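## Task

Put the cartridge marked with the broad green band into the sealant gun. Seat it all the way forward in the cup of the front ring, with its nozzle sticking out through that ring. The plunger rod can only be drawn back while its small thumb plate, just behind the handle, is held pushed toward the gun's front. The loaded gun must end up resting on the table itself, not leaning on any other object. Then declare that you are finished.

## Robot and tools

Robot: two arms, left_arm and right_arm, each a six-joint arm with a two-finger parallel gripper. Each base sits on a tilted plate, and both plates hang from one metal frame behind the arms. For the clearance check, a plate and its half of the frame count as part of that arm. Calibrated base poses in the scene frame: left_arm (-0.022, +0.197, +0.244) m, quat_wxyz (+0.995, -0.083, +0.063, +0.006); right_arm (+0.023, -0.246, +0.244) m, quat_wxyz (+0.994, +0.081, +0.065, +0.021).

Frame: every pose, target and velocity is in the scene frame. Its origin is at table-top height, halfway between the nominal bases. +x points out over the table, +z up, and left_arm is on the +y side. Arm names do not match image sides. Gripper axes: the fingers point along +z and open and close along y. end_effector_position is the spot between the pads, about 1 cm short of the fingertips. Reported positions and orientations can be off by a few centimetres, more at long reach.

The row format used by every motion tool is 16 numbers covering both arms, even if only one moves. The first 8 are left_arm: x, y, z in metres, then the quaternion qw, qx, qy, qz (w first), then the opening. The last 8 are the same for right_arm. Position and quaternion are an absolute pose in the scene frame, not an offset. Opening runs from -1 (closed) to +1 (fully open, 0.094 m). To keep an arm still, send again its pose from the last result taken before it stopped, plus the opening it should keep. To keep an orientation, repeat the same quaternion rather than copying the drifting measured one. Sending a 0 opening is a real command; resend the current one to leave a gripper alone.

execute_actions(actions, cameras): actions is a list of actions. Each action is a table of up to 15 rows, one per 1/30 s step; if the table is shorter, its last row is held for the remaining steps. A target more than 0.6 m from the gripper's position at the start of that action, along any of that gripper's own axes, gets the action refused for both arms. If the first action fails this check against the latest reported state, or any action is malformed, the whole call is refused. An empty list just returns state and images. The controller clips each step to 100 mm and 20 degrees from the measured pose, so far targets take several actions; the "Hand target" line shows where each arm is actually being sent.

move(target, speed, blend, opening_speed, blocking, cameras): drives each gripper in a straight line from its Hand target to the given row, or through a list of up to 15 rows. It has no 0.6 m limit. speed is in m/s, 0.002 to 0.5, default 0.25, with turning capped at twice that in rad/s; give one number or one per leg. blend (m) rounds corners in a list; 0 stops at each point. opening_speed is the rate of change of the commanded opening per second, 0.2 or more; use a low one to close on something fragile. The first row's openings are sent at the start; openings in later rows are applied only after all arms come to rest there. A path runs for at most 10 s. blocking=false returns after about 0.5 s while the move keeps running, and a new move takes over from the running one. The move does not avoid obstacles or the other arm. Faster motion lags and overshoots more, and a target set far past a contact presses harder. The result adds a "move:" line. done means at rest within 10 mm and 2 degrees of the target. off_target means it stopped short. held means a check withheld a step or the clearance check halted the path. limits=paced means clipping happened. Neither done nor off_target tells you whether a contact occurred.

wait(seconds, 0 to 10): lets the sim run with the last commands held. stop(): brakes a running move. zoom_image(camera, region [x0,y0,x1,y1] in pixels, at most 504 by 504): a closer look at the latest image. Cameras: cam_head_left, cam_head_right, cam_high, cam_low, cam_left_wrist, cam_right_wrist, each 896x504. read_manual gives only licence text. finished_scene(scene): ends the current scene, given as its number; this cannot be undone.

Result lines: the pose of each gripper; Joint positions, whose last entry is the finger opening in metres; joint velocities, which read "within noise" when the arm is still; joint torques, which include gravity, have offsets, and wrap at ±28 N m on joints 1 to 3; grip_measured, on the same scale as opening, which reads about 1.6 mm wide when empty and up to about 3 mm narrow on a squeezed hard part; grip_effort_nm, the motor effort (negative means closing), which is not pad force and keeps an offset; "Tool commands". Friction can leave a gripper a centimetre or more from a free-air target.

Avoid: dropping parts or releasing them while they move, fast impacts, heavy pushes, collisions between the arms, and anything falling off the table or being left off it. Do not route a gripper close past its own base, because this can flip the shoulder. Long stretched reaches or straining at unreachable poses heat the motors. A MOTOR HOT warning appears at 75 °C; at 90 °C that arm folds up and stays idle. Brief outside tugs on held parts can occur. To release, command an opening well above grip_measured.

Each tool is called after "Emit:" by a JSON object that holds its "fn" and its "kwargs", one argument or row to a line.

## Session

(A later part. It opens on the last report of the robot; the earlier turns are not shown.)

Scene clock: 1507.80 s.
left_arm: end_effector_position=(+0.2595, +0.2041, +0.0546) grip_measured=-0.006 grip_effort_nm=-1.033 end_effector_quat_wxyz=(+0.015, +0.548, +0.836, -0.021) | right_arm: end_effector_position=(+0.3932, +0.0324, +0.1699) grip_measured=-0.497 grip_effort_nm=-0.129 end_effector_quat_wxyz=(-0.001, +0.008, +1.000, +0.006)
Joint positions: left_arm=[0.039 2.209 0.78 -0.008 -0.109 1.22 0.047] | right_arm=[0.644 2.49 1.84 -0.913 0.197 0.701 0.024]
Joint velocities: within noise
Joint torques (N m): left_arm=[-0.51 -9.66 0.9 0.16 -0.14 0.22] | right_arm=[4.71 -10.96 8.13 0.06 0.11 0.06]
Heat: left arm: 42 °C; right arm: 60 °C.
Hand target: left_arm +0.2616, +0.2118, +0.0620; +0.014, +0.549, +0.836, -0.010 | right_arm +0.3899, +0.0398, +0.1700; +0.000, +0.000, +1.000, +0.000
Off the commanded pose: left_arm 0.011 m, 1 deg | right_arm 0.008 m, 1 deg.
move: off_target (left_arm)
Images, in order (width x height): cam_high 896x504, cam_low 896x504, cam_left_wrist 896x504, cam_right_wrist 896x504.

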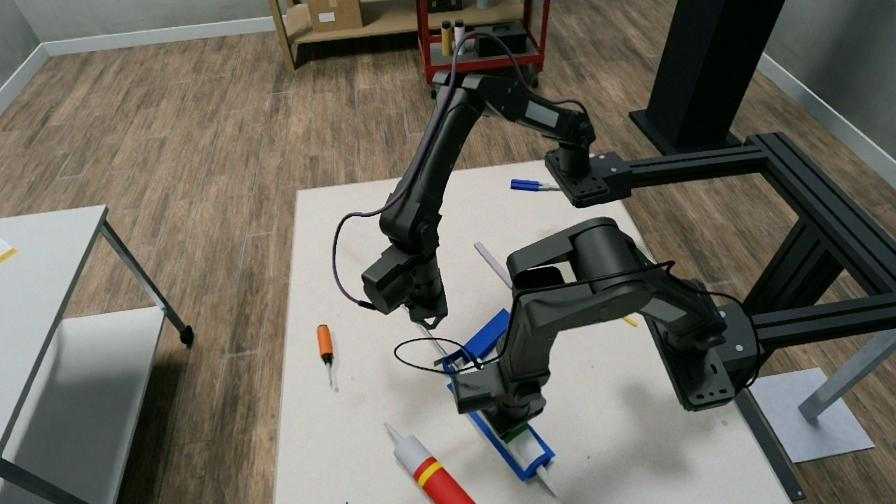

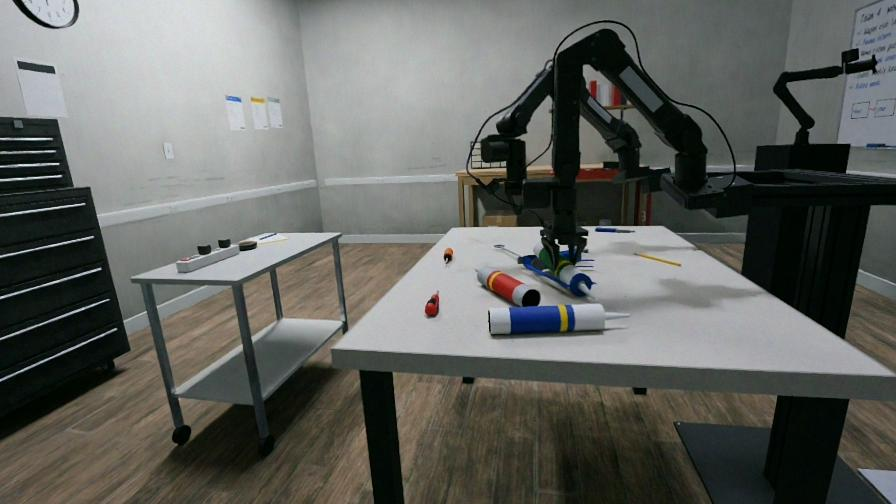

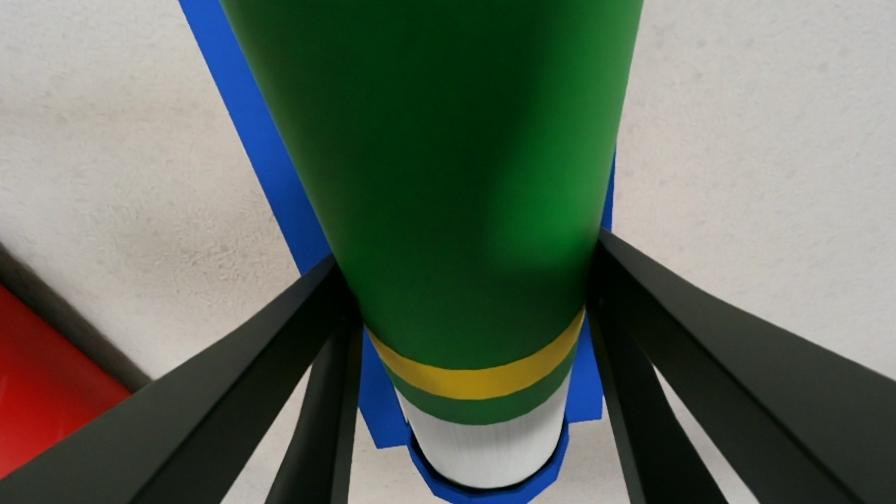

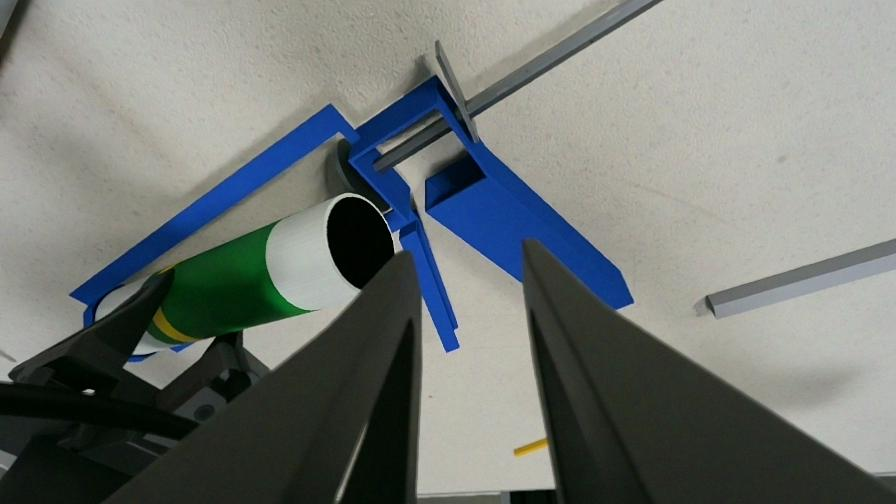

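Emit:
{"fn": "move", "kwargs": {
  "target": [0.265,0.215,0.0635,0.0147,0.5335,0.8455,-0.0094,-0.25,0.39,0.04,0.17,0,0,1,0,-0.5],
  "speed": 0.03,
  "cameras": ["cam_left_wrist","cam_right_wrist","cam_low"]
}}

Emit:
{"fn": "zoom_image", "kwargs": {
  "camera": "cam_low",
  "region": [560, 265, 600, 297]
}}

Emit:
{"fn": "zoom_image", "kwargs": {
  "camera": "cam_right_wrist",
  "region": [240, 90, 500, 310]
}}

Scene clock: 1511.83 s.
left_arm: end_effector_position=(+0.2593, +0.2047, +0.0543) grip_measured=-0.006 grip_effort_nm=-1.023 end_effector_quat_wxyz=(+0.017, +0.545, +0.838, -0.024) | right_arm: end_effector_position=(+0.3932, +0.0324, +0.1699) grip_measured=-0.497 grip_effort_nm=-0.129 end_effector_quat_wxyz=(-0.001, +0.008, +1.000, +0.006)
Joint positions: left_arm=[0.046 2.209 0.78 -0.008 -0.1 1.22 0.047] | right_arm=[0.644 2.49 1.84 -0.913 0.197 0.701 0.024]
Joint velocities: within noise
Joint torques (N m): left_arm=[-0.38 -9.81 1.95 0.06 -0.2 -0.11] | right_arm=[4.74 -10.96 8.14 0.06 0.11 0.07]
Heat: left arm: 42 °C; right arm: 60 °C.
Hand target: left_arm +0.2648, +0.2148, +0.0630; +0.015, +0.534, +0.846, -0.009 | right_arm +0.3900, +0.0398, +0.1700; +0.000, +0.000, +1.000, +0.000
Off the commanded pose: left_arm 0.015 m, 2 deg | right_arm 0.008 m, 1 deg.
move: off_target (left_arm)
Images, in order (width x height): cam_low 896x504, cam_left_wrist 896x504, cam_right_wrist 896x504.

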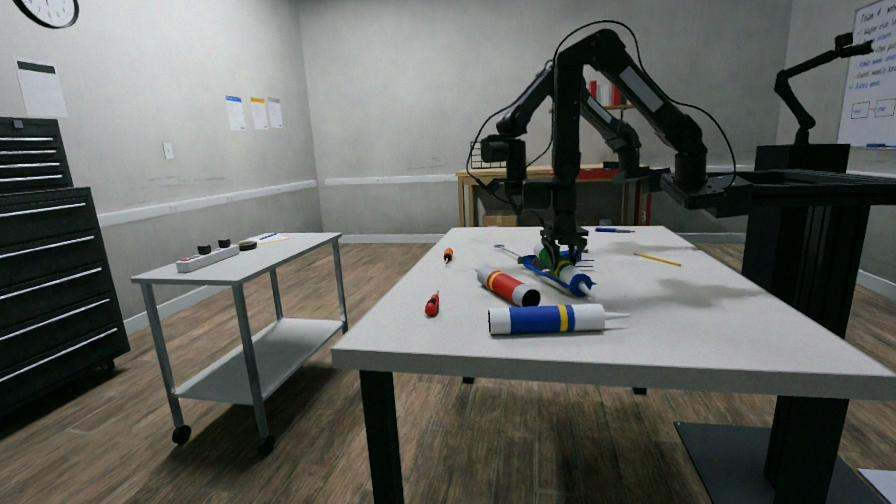

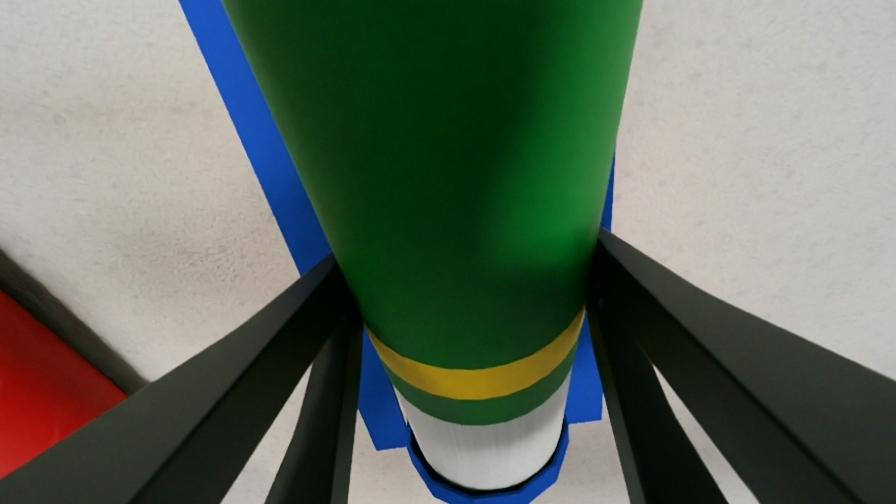

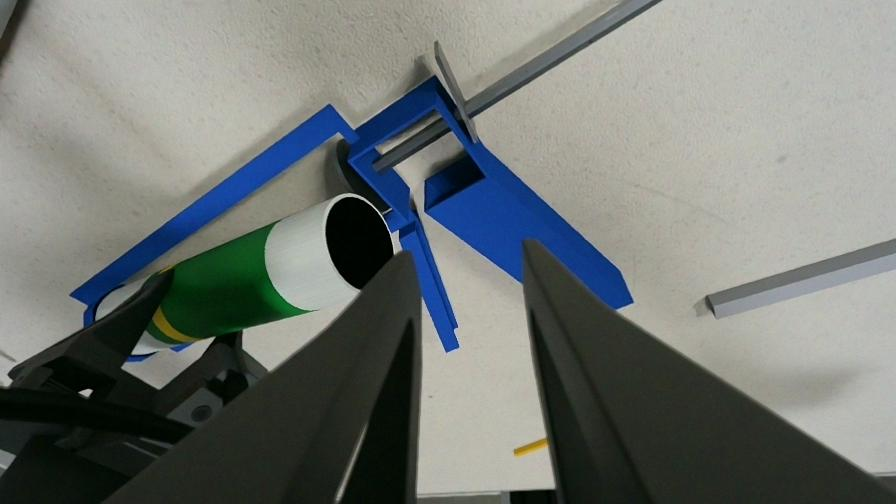

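Scaled by 12.600 from the camera's 896x504 image, which has a finer 1280x720 frame.

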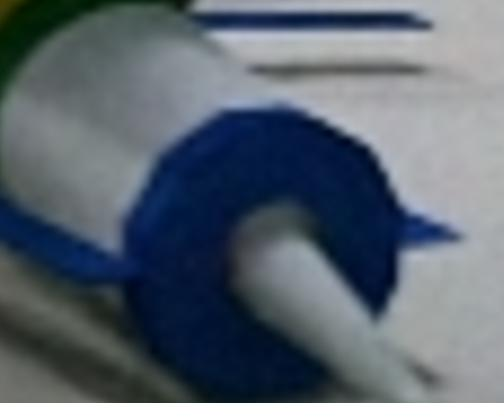

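Scaled by 1.938 from the camera's 896x504 image, which has a finer 1280x720 frame.

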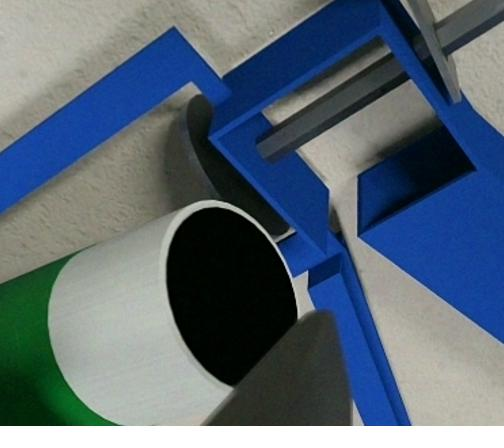

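Emit:
{"fn": "move", "kwargs": {
  "target": [0.27,0.212,0.068,0.015,0.524,0.8515,-0.009,-0.25,0.39,0.04,0.17,0,0,1,0,-0.5],
  "speed": 0.03,
  "cameras": ["cam_left_wrist","cam_right_wrist","cam_low"]
}}

Emit:
{"fn": "zoom_image", "kwargs": {
  "camera": "cam_low",
  "region": [560, 265, 600, 297]
}}

Emit:
{"fn": "zoom_image", "kwargs": {
  "camera": "cam_right_wrist",
  "region": [240, 90, 500, 310]
}}

Scene clock: 1539.83 s.
left_arm: end_effector_position=(+0.2573, +0.2046, +0.0546) grip_measured=-0.006 grip_effort_nm=-1.028 end_effector_quat_wxyz=(+0.011, +0.536, +0.844, -0.028) | right_arm: end_effector_position=(+0.3932, +0.0324, +0.1699) grip_measured=-0.497 grip_effort_nm=-0.125 end_effector_quat_wxyz=(-0.001, +0.008, +1.000, +0.006)
Joint positions: left_arm=[0.046 2.209 0.785 -0.025 -0.1 1.198 0.047] | right_arm=[0.644 2.49 1.84 -0.913 0.197 0.701 0.024]
Joint velocities: within noise
Joint torques (N m): left_arm=[-1.61 -10.71 2.99 -0.06 -0.19 -0.24] | right_arm=[4.64 -10.97 8.17 0.04 0.11 0.05]
Heat: left arm: 43 °C; right arm: 61 °C.
Hand target: left_arm +0.2697, +0.2118, +0.0673; +0.016, +0.524, +0.852, -0.009 | right_arm +0.3900, +0.0399, +0.1700; +0.001, +0.000, +1.000, +0.000
Off the commanded pose: left_arm 0.020 m, 3 deg | right_arm 0.008 m, 1 deg.
move: off_target (left_arm)
Images, in order (width x height): cam_low 896x504, cam_left_wrist 896x504, cam_right_wrist 896x504.

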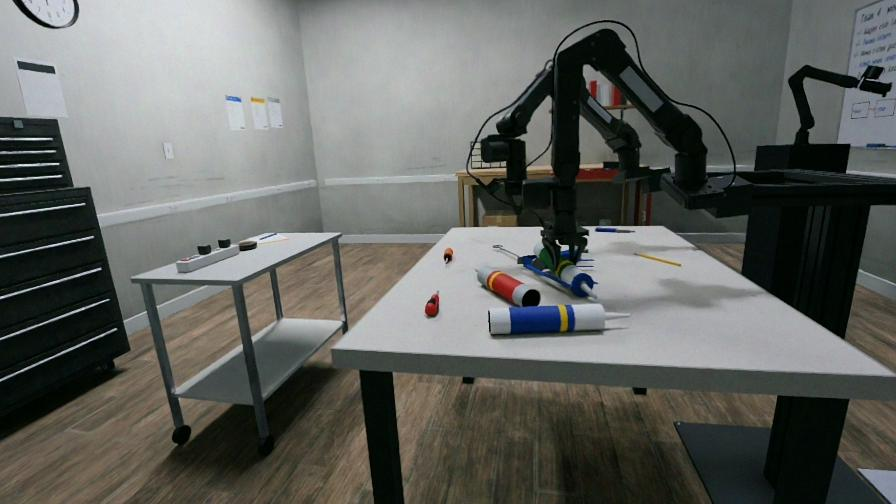

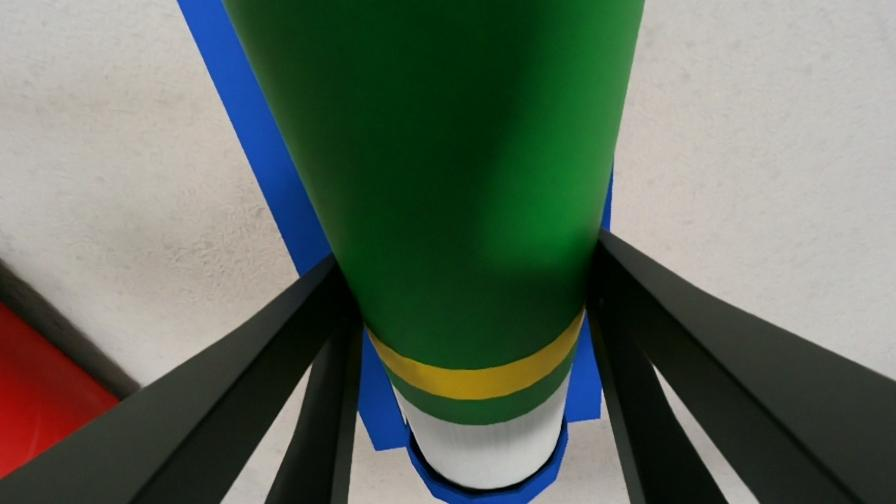

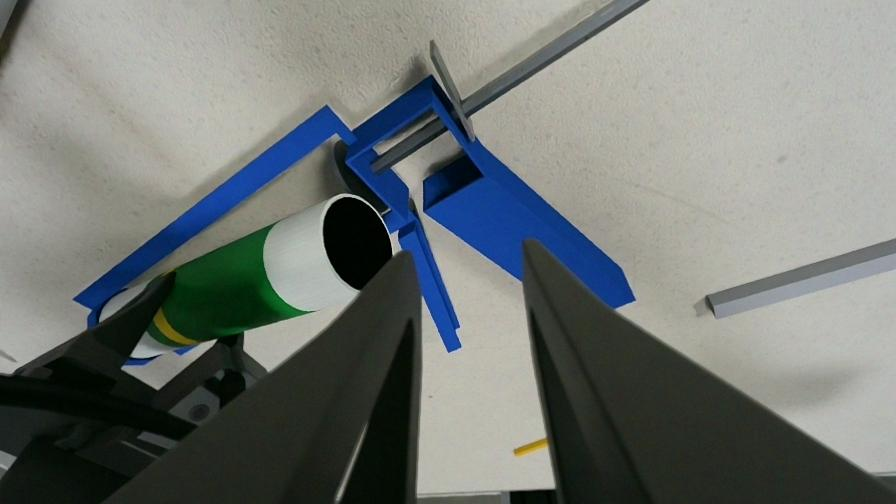

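Scaled by 12.600 from the camera's 896x504 image, which has a finer 1280x720 frame.

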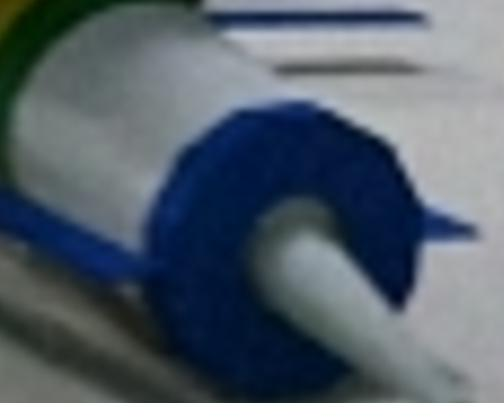

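Scaled by 1.938 from the camera's 896x504 image, which has a finer 1280x720 frame.

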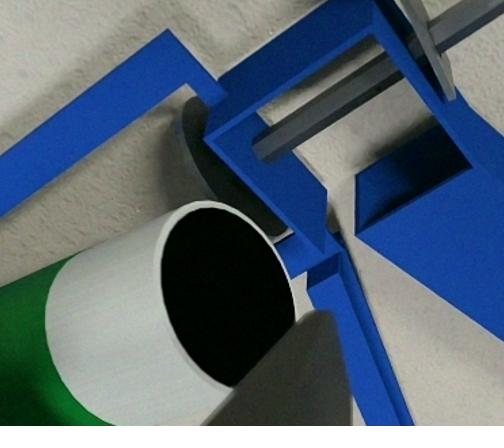

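Emit:
{"fn": "move", "kwargs": {
  "target": [0.275,0.212,0.058,0.015,0.524,0.8515,-0.009,-0.25,0.39,0.04,0.17,0,0,1,0,-0.5],
  "speed": 0.05,
  "cameras": ["cam_left_wrist","cam_right_wrist","cam_low"]
}}

Emit:
{"fn": "zoom_image", "kwargs": {
  "camera": "cam_low",
  "region": [560, 265, 600, 297]
}}

Emit:
{"fn": "zoom_image", "kwargs": {
  "camera": "cam_right_wrist",
  "region": [240, 90, 500, 310]
}}

Scene clock: 1549.90 s.
left_arm: end_effector_position=(+0.2626, +0.2064, +0.0560) grip_measured=-0.006 grip_effort_nm=-1.028 end_effector_quat_wxyz=(+0.009, +0.536, +0.844, -0.025) | right_arm: end_effector_position=(+0.3932, +0.0324, +0.1699) grip_measured=-0.497 grip_effort_nm=-0.129 end_effector_quat_wxyz=(-0.001, +0.008, +1.000, +0.006)
Joint positions: left_arm=[0.046 2.209 0.807 -0.047 -0.107 1.198 0.047] | right_arm=[0.644 2.49 1.84 -0.913 0.197 0.701 0.024]
Joint velocities: within noise
Joint torques (N m): left_arm=[-1.35 -7.34 4.08 0.28 -0.15 -0.22] | right_arm=[4.71 -11.04 8.14 0.08 0.12 0.08]
Heat: left arm: 43 °C; right arm: 61 °C.
Hand target: left_arm +0.2749, +0.2120, +0.0583; +0.015, +0.524, +0.852, -0.009 | right_arm +0.3900, +0.0399, +0.1700; +0.001, +0.000, +1.000, +0.000
Off the commanded pose: left_arm 0.014 m, 3 deg | right_arm 0.008 m, 1 deg.
move: off_target (left_arm)
Images, in order (width x height): cam_low 896x504, cam_left_wrist 896x504, cam_right_wrist 896x504.

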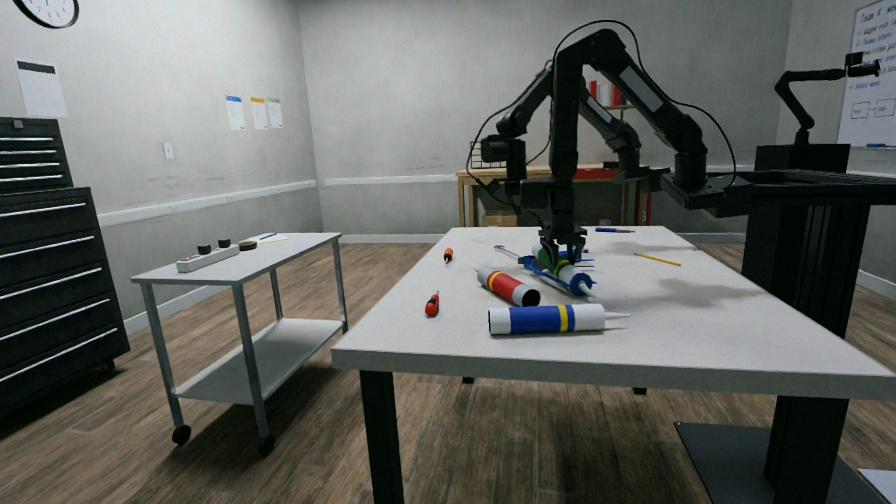

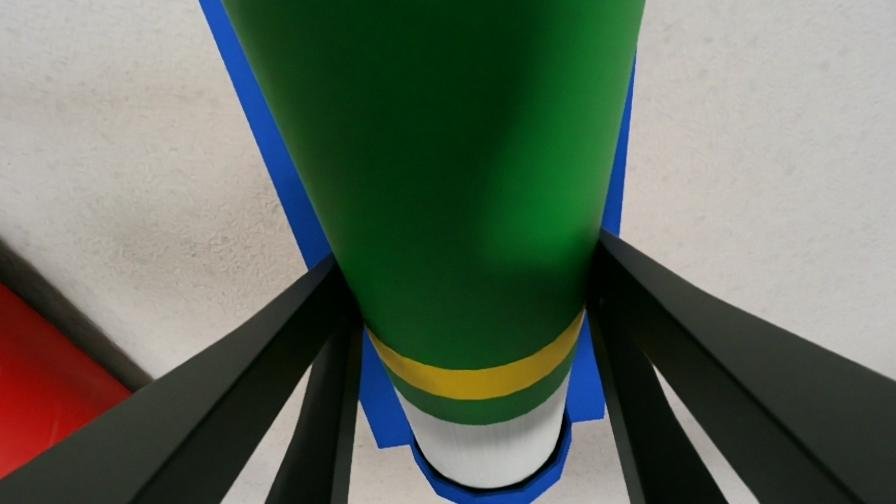

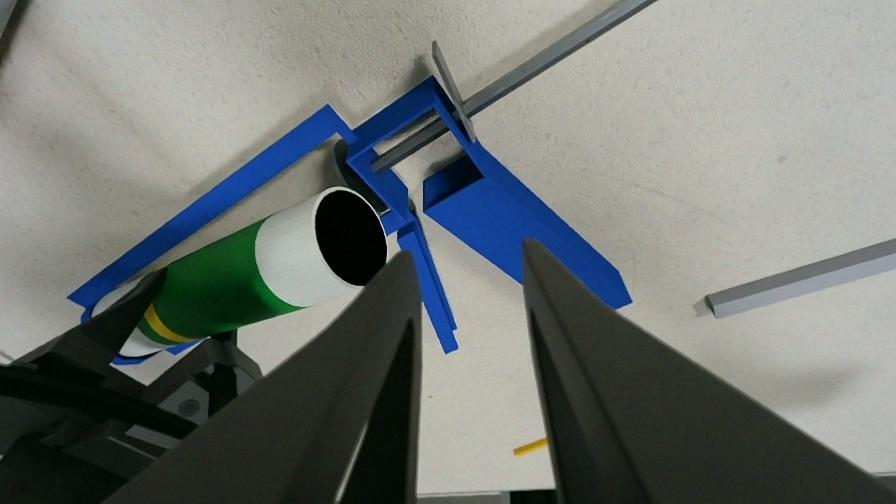

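Scaled by 12.600 from the camera's 896x504 image, which has a finer 1280x720 frame.

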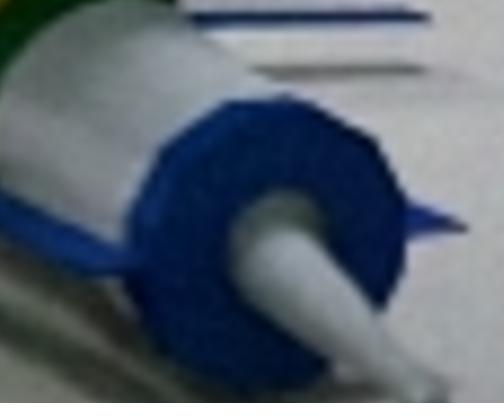

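Scaled by 1.938 from the camera's 896x504 image, which has a finer 1280x720 frame.

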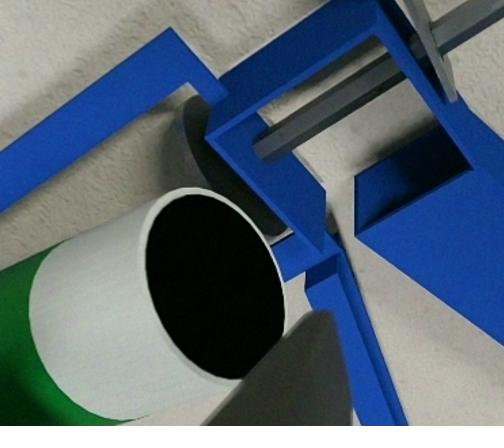

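Emit:
{"fn": "move", "kwargs": {
  "target": [0.279,0.212,0.059,0.016,0.507,0.861,-0.009,-0.25,0.39,0.04,0.17,0,0,1,0,-0.5],
  "speed": 0.05,
  "cameras": ["cam_left_wrist","cam_right_wrist","cam_low"]
}}

Emit:
{"fn": "zoom_image", "kwargs": {
  "camera": "cam_right_wrist",
  "region": [240, 90, 500, 310]
}}

Scene clock: 1560.37 s.
left_arm: end_effector_position=(+0.2702, +0.2085, +0.0572) grip_measured=-0.006 grip_effort_nm=-1.028 end_effector_quat_wxyz=(+0.012, +0.515, +0.857, -0.018) | right_arm: end_effector_position=(+0.3931, +0.0324, +0.1699) grip_measured=-0.497 grip_effort_nm=-0.129 end_effector_quat_wxyz=(-0.002, +0.008, +1.000, +0.006)
Joint positions: left_arm=[0.046 2.209 0.826 -0.054 -0.115 1.151 0.047] | right_arm=[0.644 2.49 1.84 -0.913 0.197 0.701 0.024]
Joint velocities: within noise
Joint torques (N m): left_arm=[-1.43 -7.49 3.81 0.24 -0.1 -0.14] | right_arm=[4.7 -11.02 8.16 0.07 0.12 0.07]
Heat: left arm: 42 °C; right arm: 61 °C.
Hand target: left_arm +0.2790, +0.2120, +0.0591; +0.016, +0.507, +0.862, -0.009 | right_arm +0.3899, +0.0398, +0.1700; +0.000, +0.000, +1.000, +0.000
Off the commanded pose: left_arm 0.010 m, 2 deg | right_arm 0.008 m, 1 deg.
move: done
Images, in order (width x height): cam_low 896x504, cam_left_wrist 896x504, cam_right_wrist 896x504.

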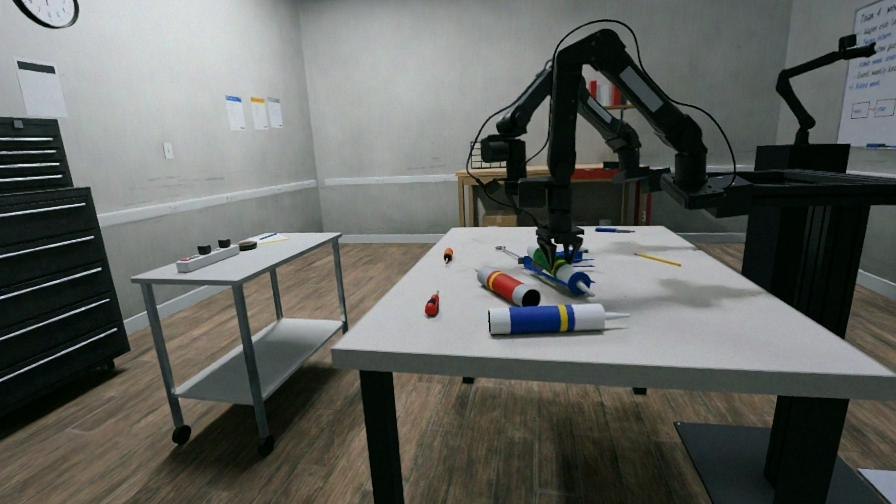

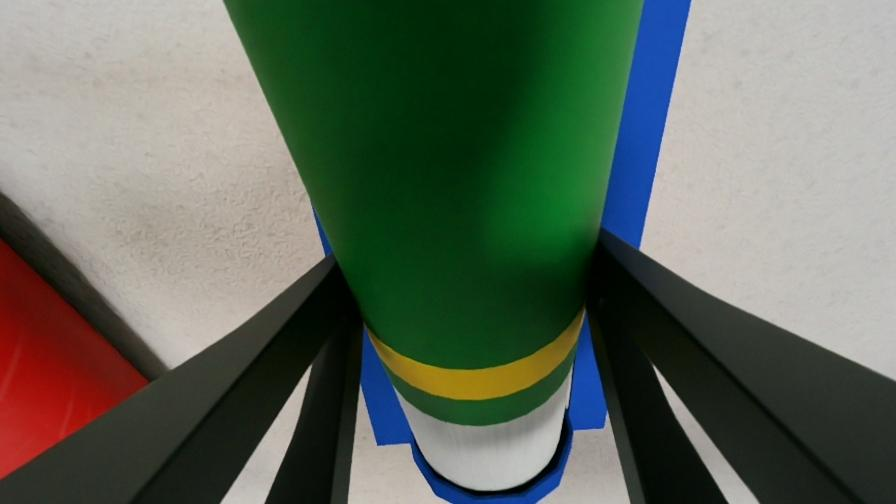

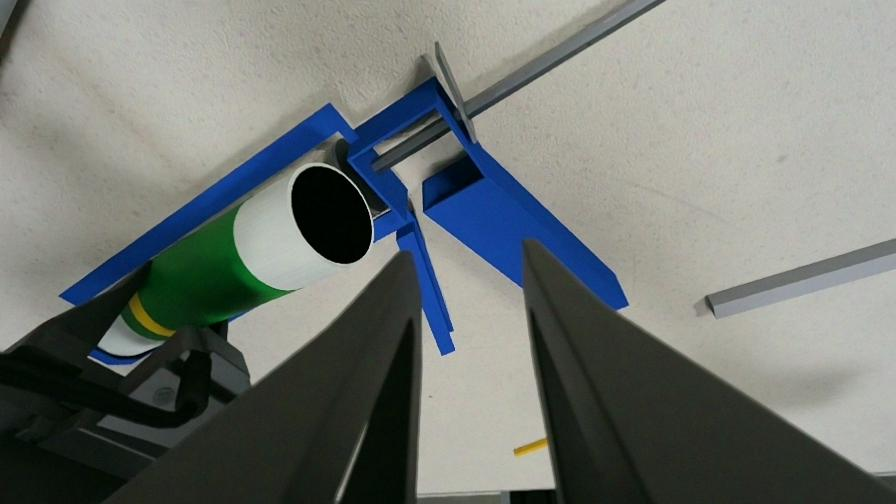

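Scaled by 1.938 from the camera's 896x504 image, which has a finer 1280x720 frame.

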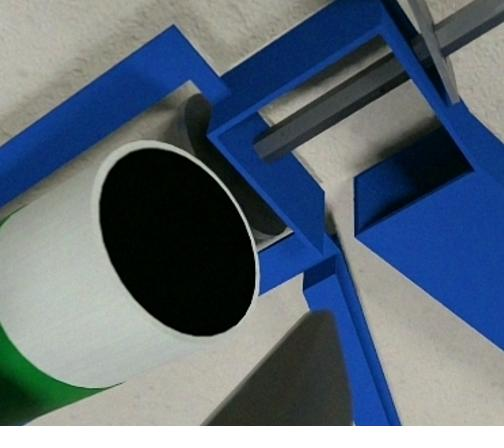

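Emit:
{"fn": "move", "kwargs": {
  "target": [0.2725,0.211,0.06,0.0147,0.5374,0.8432,-0.0094,-0.25,0.39,0.04,0.17,0,0,1,0,-0.5],
  "speed": 0.05,
  "cameras": ["cam_left_wrist","cam_right_wrist","cam_low"]
}}

Emit:
{"fn": "zoom_image", "kwargs": {
  "camera": "cam_right_wrist",
  "region": [240, 90, 500, 310]
}}

Scene clock: 1565.13 s.
left_arm: end_effector_position=(+0.2718, +0.2092, +0.0572) grip_measured=-0.006 grip_effort_nm=-1.028 end_effector_quat_wxyz=(+0.013, +0.527, +0.850, -0.015) | right_arm: end_effector_position=(+0.3931, +0.0324, +0.1699) grip_measured=-0.497 grip_effort_nm=-0.125 end_effector_quat_wxyz=(-0.002, +0.008, +1.000, +0.006)
Joint positions: left_arm=[0.046 2.209 0.826 -0.047 -0.118 1.178 0.047] | right_arm=[0.644 2.49 1.84 -0.913 0.197 0.701 0.024]
Joint velocities: within noise
Joint torques (N m): left_arm=[-1.59 -8.14 1.58 0.23 -0.06 0.29] | right_arm=[4.75 -11 8.12 0.06 0.1 0.06]
Heat: left arm: 42 °C; right arm: 61 °C.
Hand target: left_arm +0.2725, +0.2110, +0.0600; +0.015, +0.537, +0.843, -0.009 | right_arm +0.3900, +0.0398, +0.1700; +0.000, +0.000, +1.000, +0.000
Off the commanded pose: left_arm 0.003 m, 2 deg | right_arm 0.008 m, 1 deg.
move: done
Images, in order (width x height): cam_low 896x504, cam_left_wrist 896x504, cam_right_wrist 896x504.

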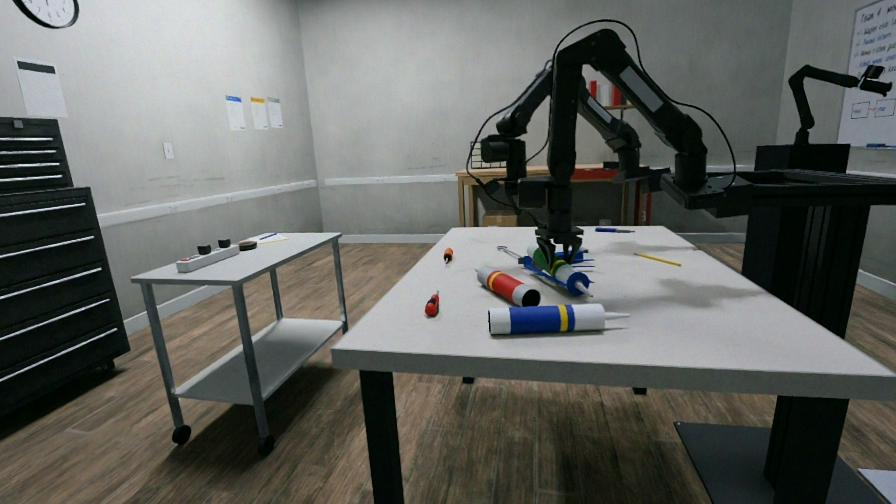

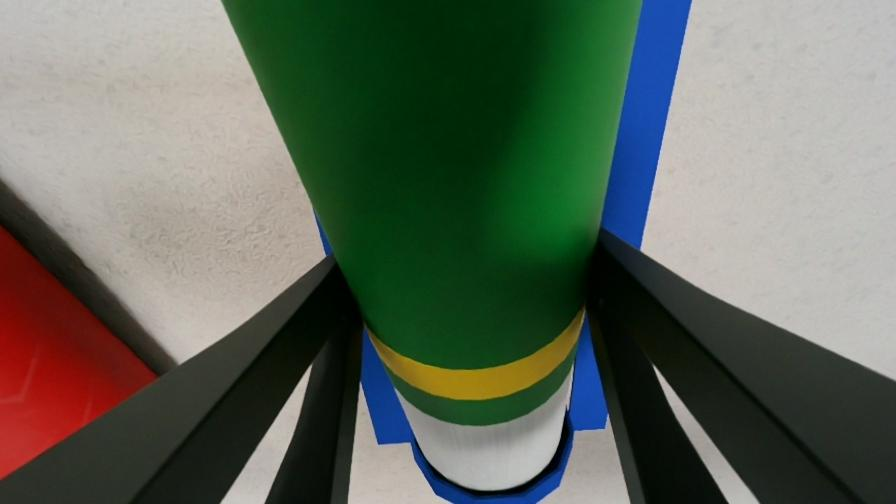

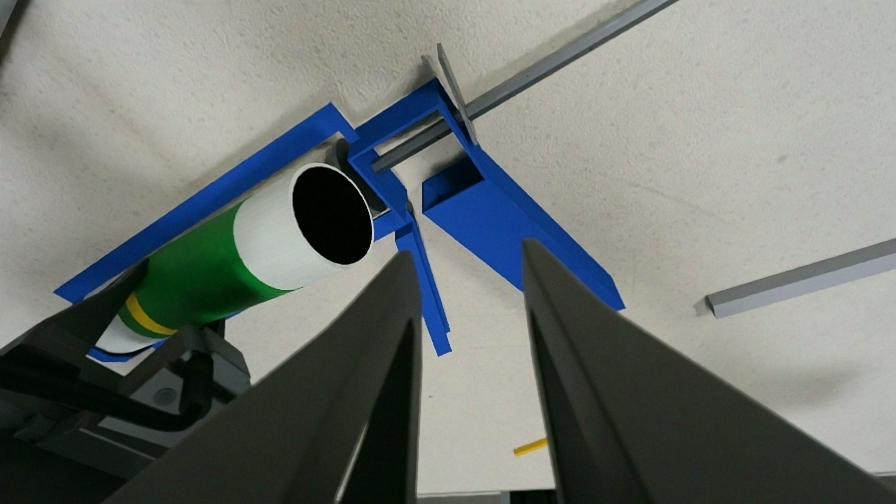

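Scaled by 1.938 from the camera's 896x504 image, which has a finer 1280x720 frame.

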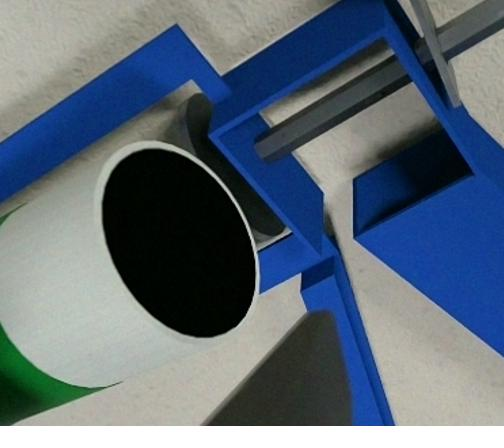

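Emit:
{"fn": "move", "kwargs": {
  "target": [0.2725,0.211,0.0545,-0.0221,0.5371,0.8431,0.0141,-0.25,0.39,0.04,0.17,0,0,1,0,-0.5],
  "speed": 0.04,
  "cameras": ["cam_left_wrist","cam_right_wrist","cam_low","cam_head_right"]
}}

Emit:
{"fn": "zoom_image", "kwargs": {
  "camera": "cam_right_wrist",
  "region": [240, 90, 500, 310]
}}

Emit:
{"fn": "zoom_image", "kwargs": {
  "camera": "cam_low",
  "region": [515, 230, 605, 300]
}}

Scene clock: 1571.33 s.
left_arm: end_effector_position=(+0.2751, +0.2110, +0.0580) grip_measured=-0.006 grip_effort_nm=-1.023 end_effector_quat_wxyz=(-0.005, +0.536, +0.844, +0.009) | right_arm: end_effector_position=(+0.3931, +0.0324, +0.1699) grip_measured=-0.497 grip_effort_nm=-0.125 end_effector_quat_wxyz=(-0.002, +0.008, +1.000, +0.006)
Joint positions: left_arm=[0.014 2.217 0.846 -0.067 -0.183 1.167 0.047] | right_arm=[0.644 2.49 1.84 -0.913 0.197 0.701 0.024]
Joint velocities: within noise
Joint torques (N m): left_arm=[-2.78 -5.72 3.86 0.09 -0.29 -0.11] | right_arm=[4.71 -11 8.09 0.07 0.12 0.04]
Heat: left arm: 41 °C; right arm: 61 °C.
Hand target: left_arm +0.2724, +0.2111, +0.0547; -0.021, +0.537, +0.843, +0.014 | right_arm +0.3900, +0.0398, +0.1700; +0.001, +0.000, +1.000, +0.000
Off the commanded pose: left_arm 0.004 m, 2 deg | right_arm 0.008 m, 1 deg.
move: done
Images, in order (width x height): cam_head_right 896x504, cam_low 896x504, cam_left_wrist 896x504, cam_right_wrist 896x504.

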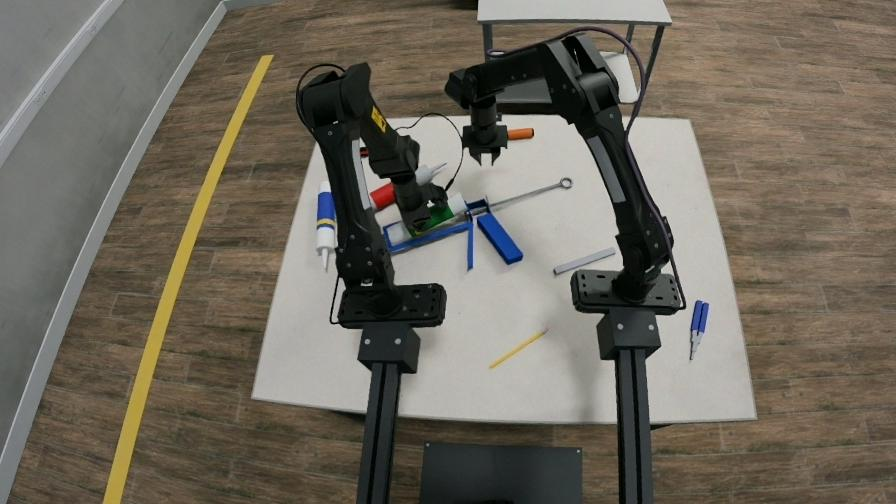

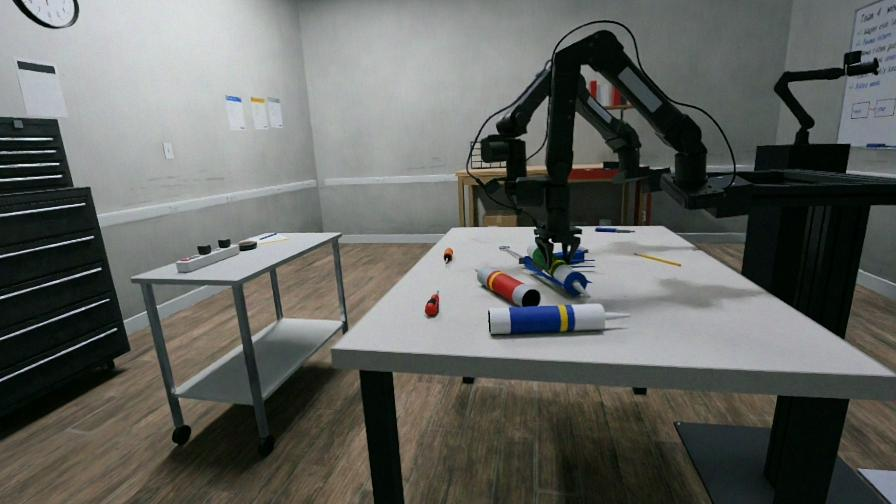

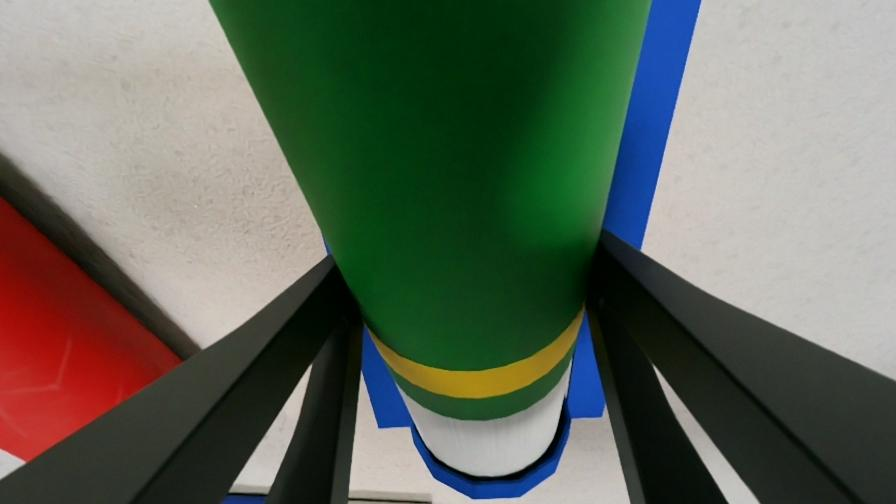

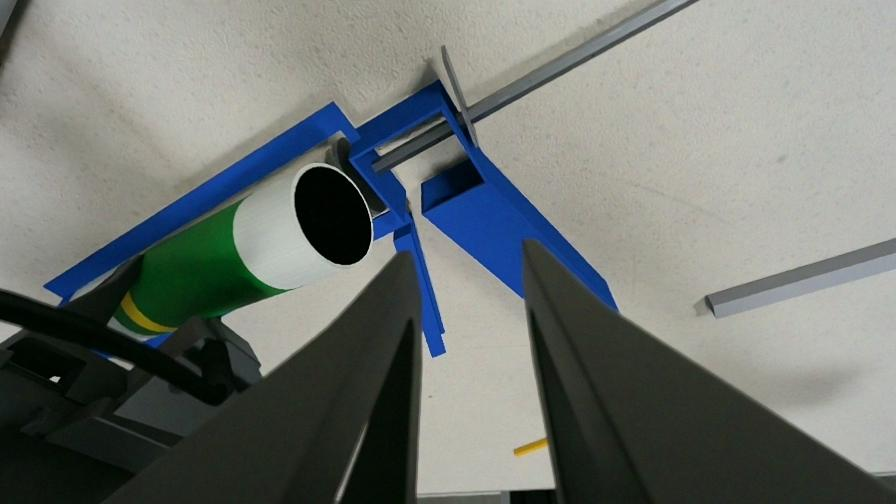

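Scaled by 1.938 from the camera's 896x504 image, which has a finer 1280x720 frame.

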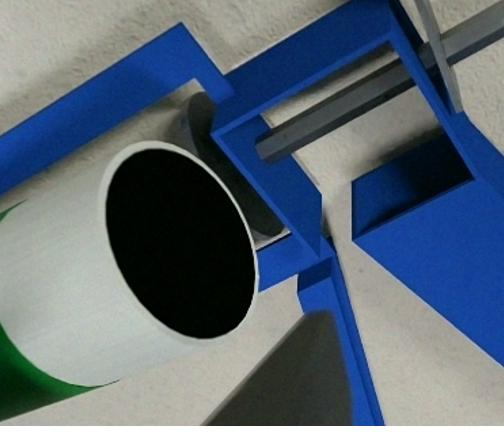

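Scaled by 5.600 from the camera's 896x504 image, which has a finer 1280x720 frame.

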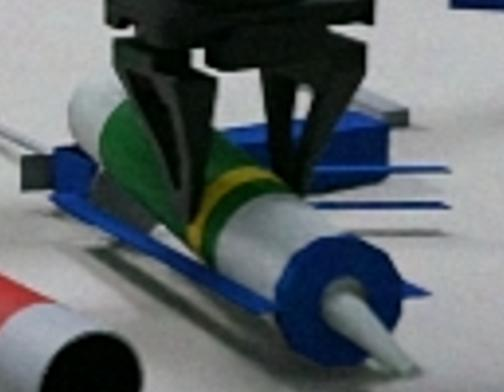

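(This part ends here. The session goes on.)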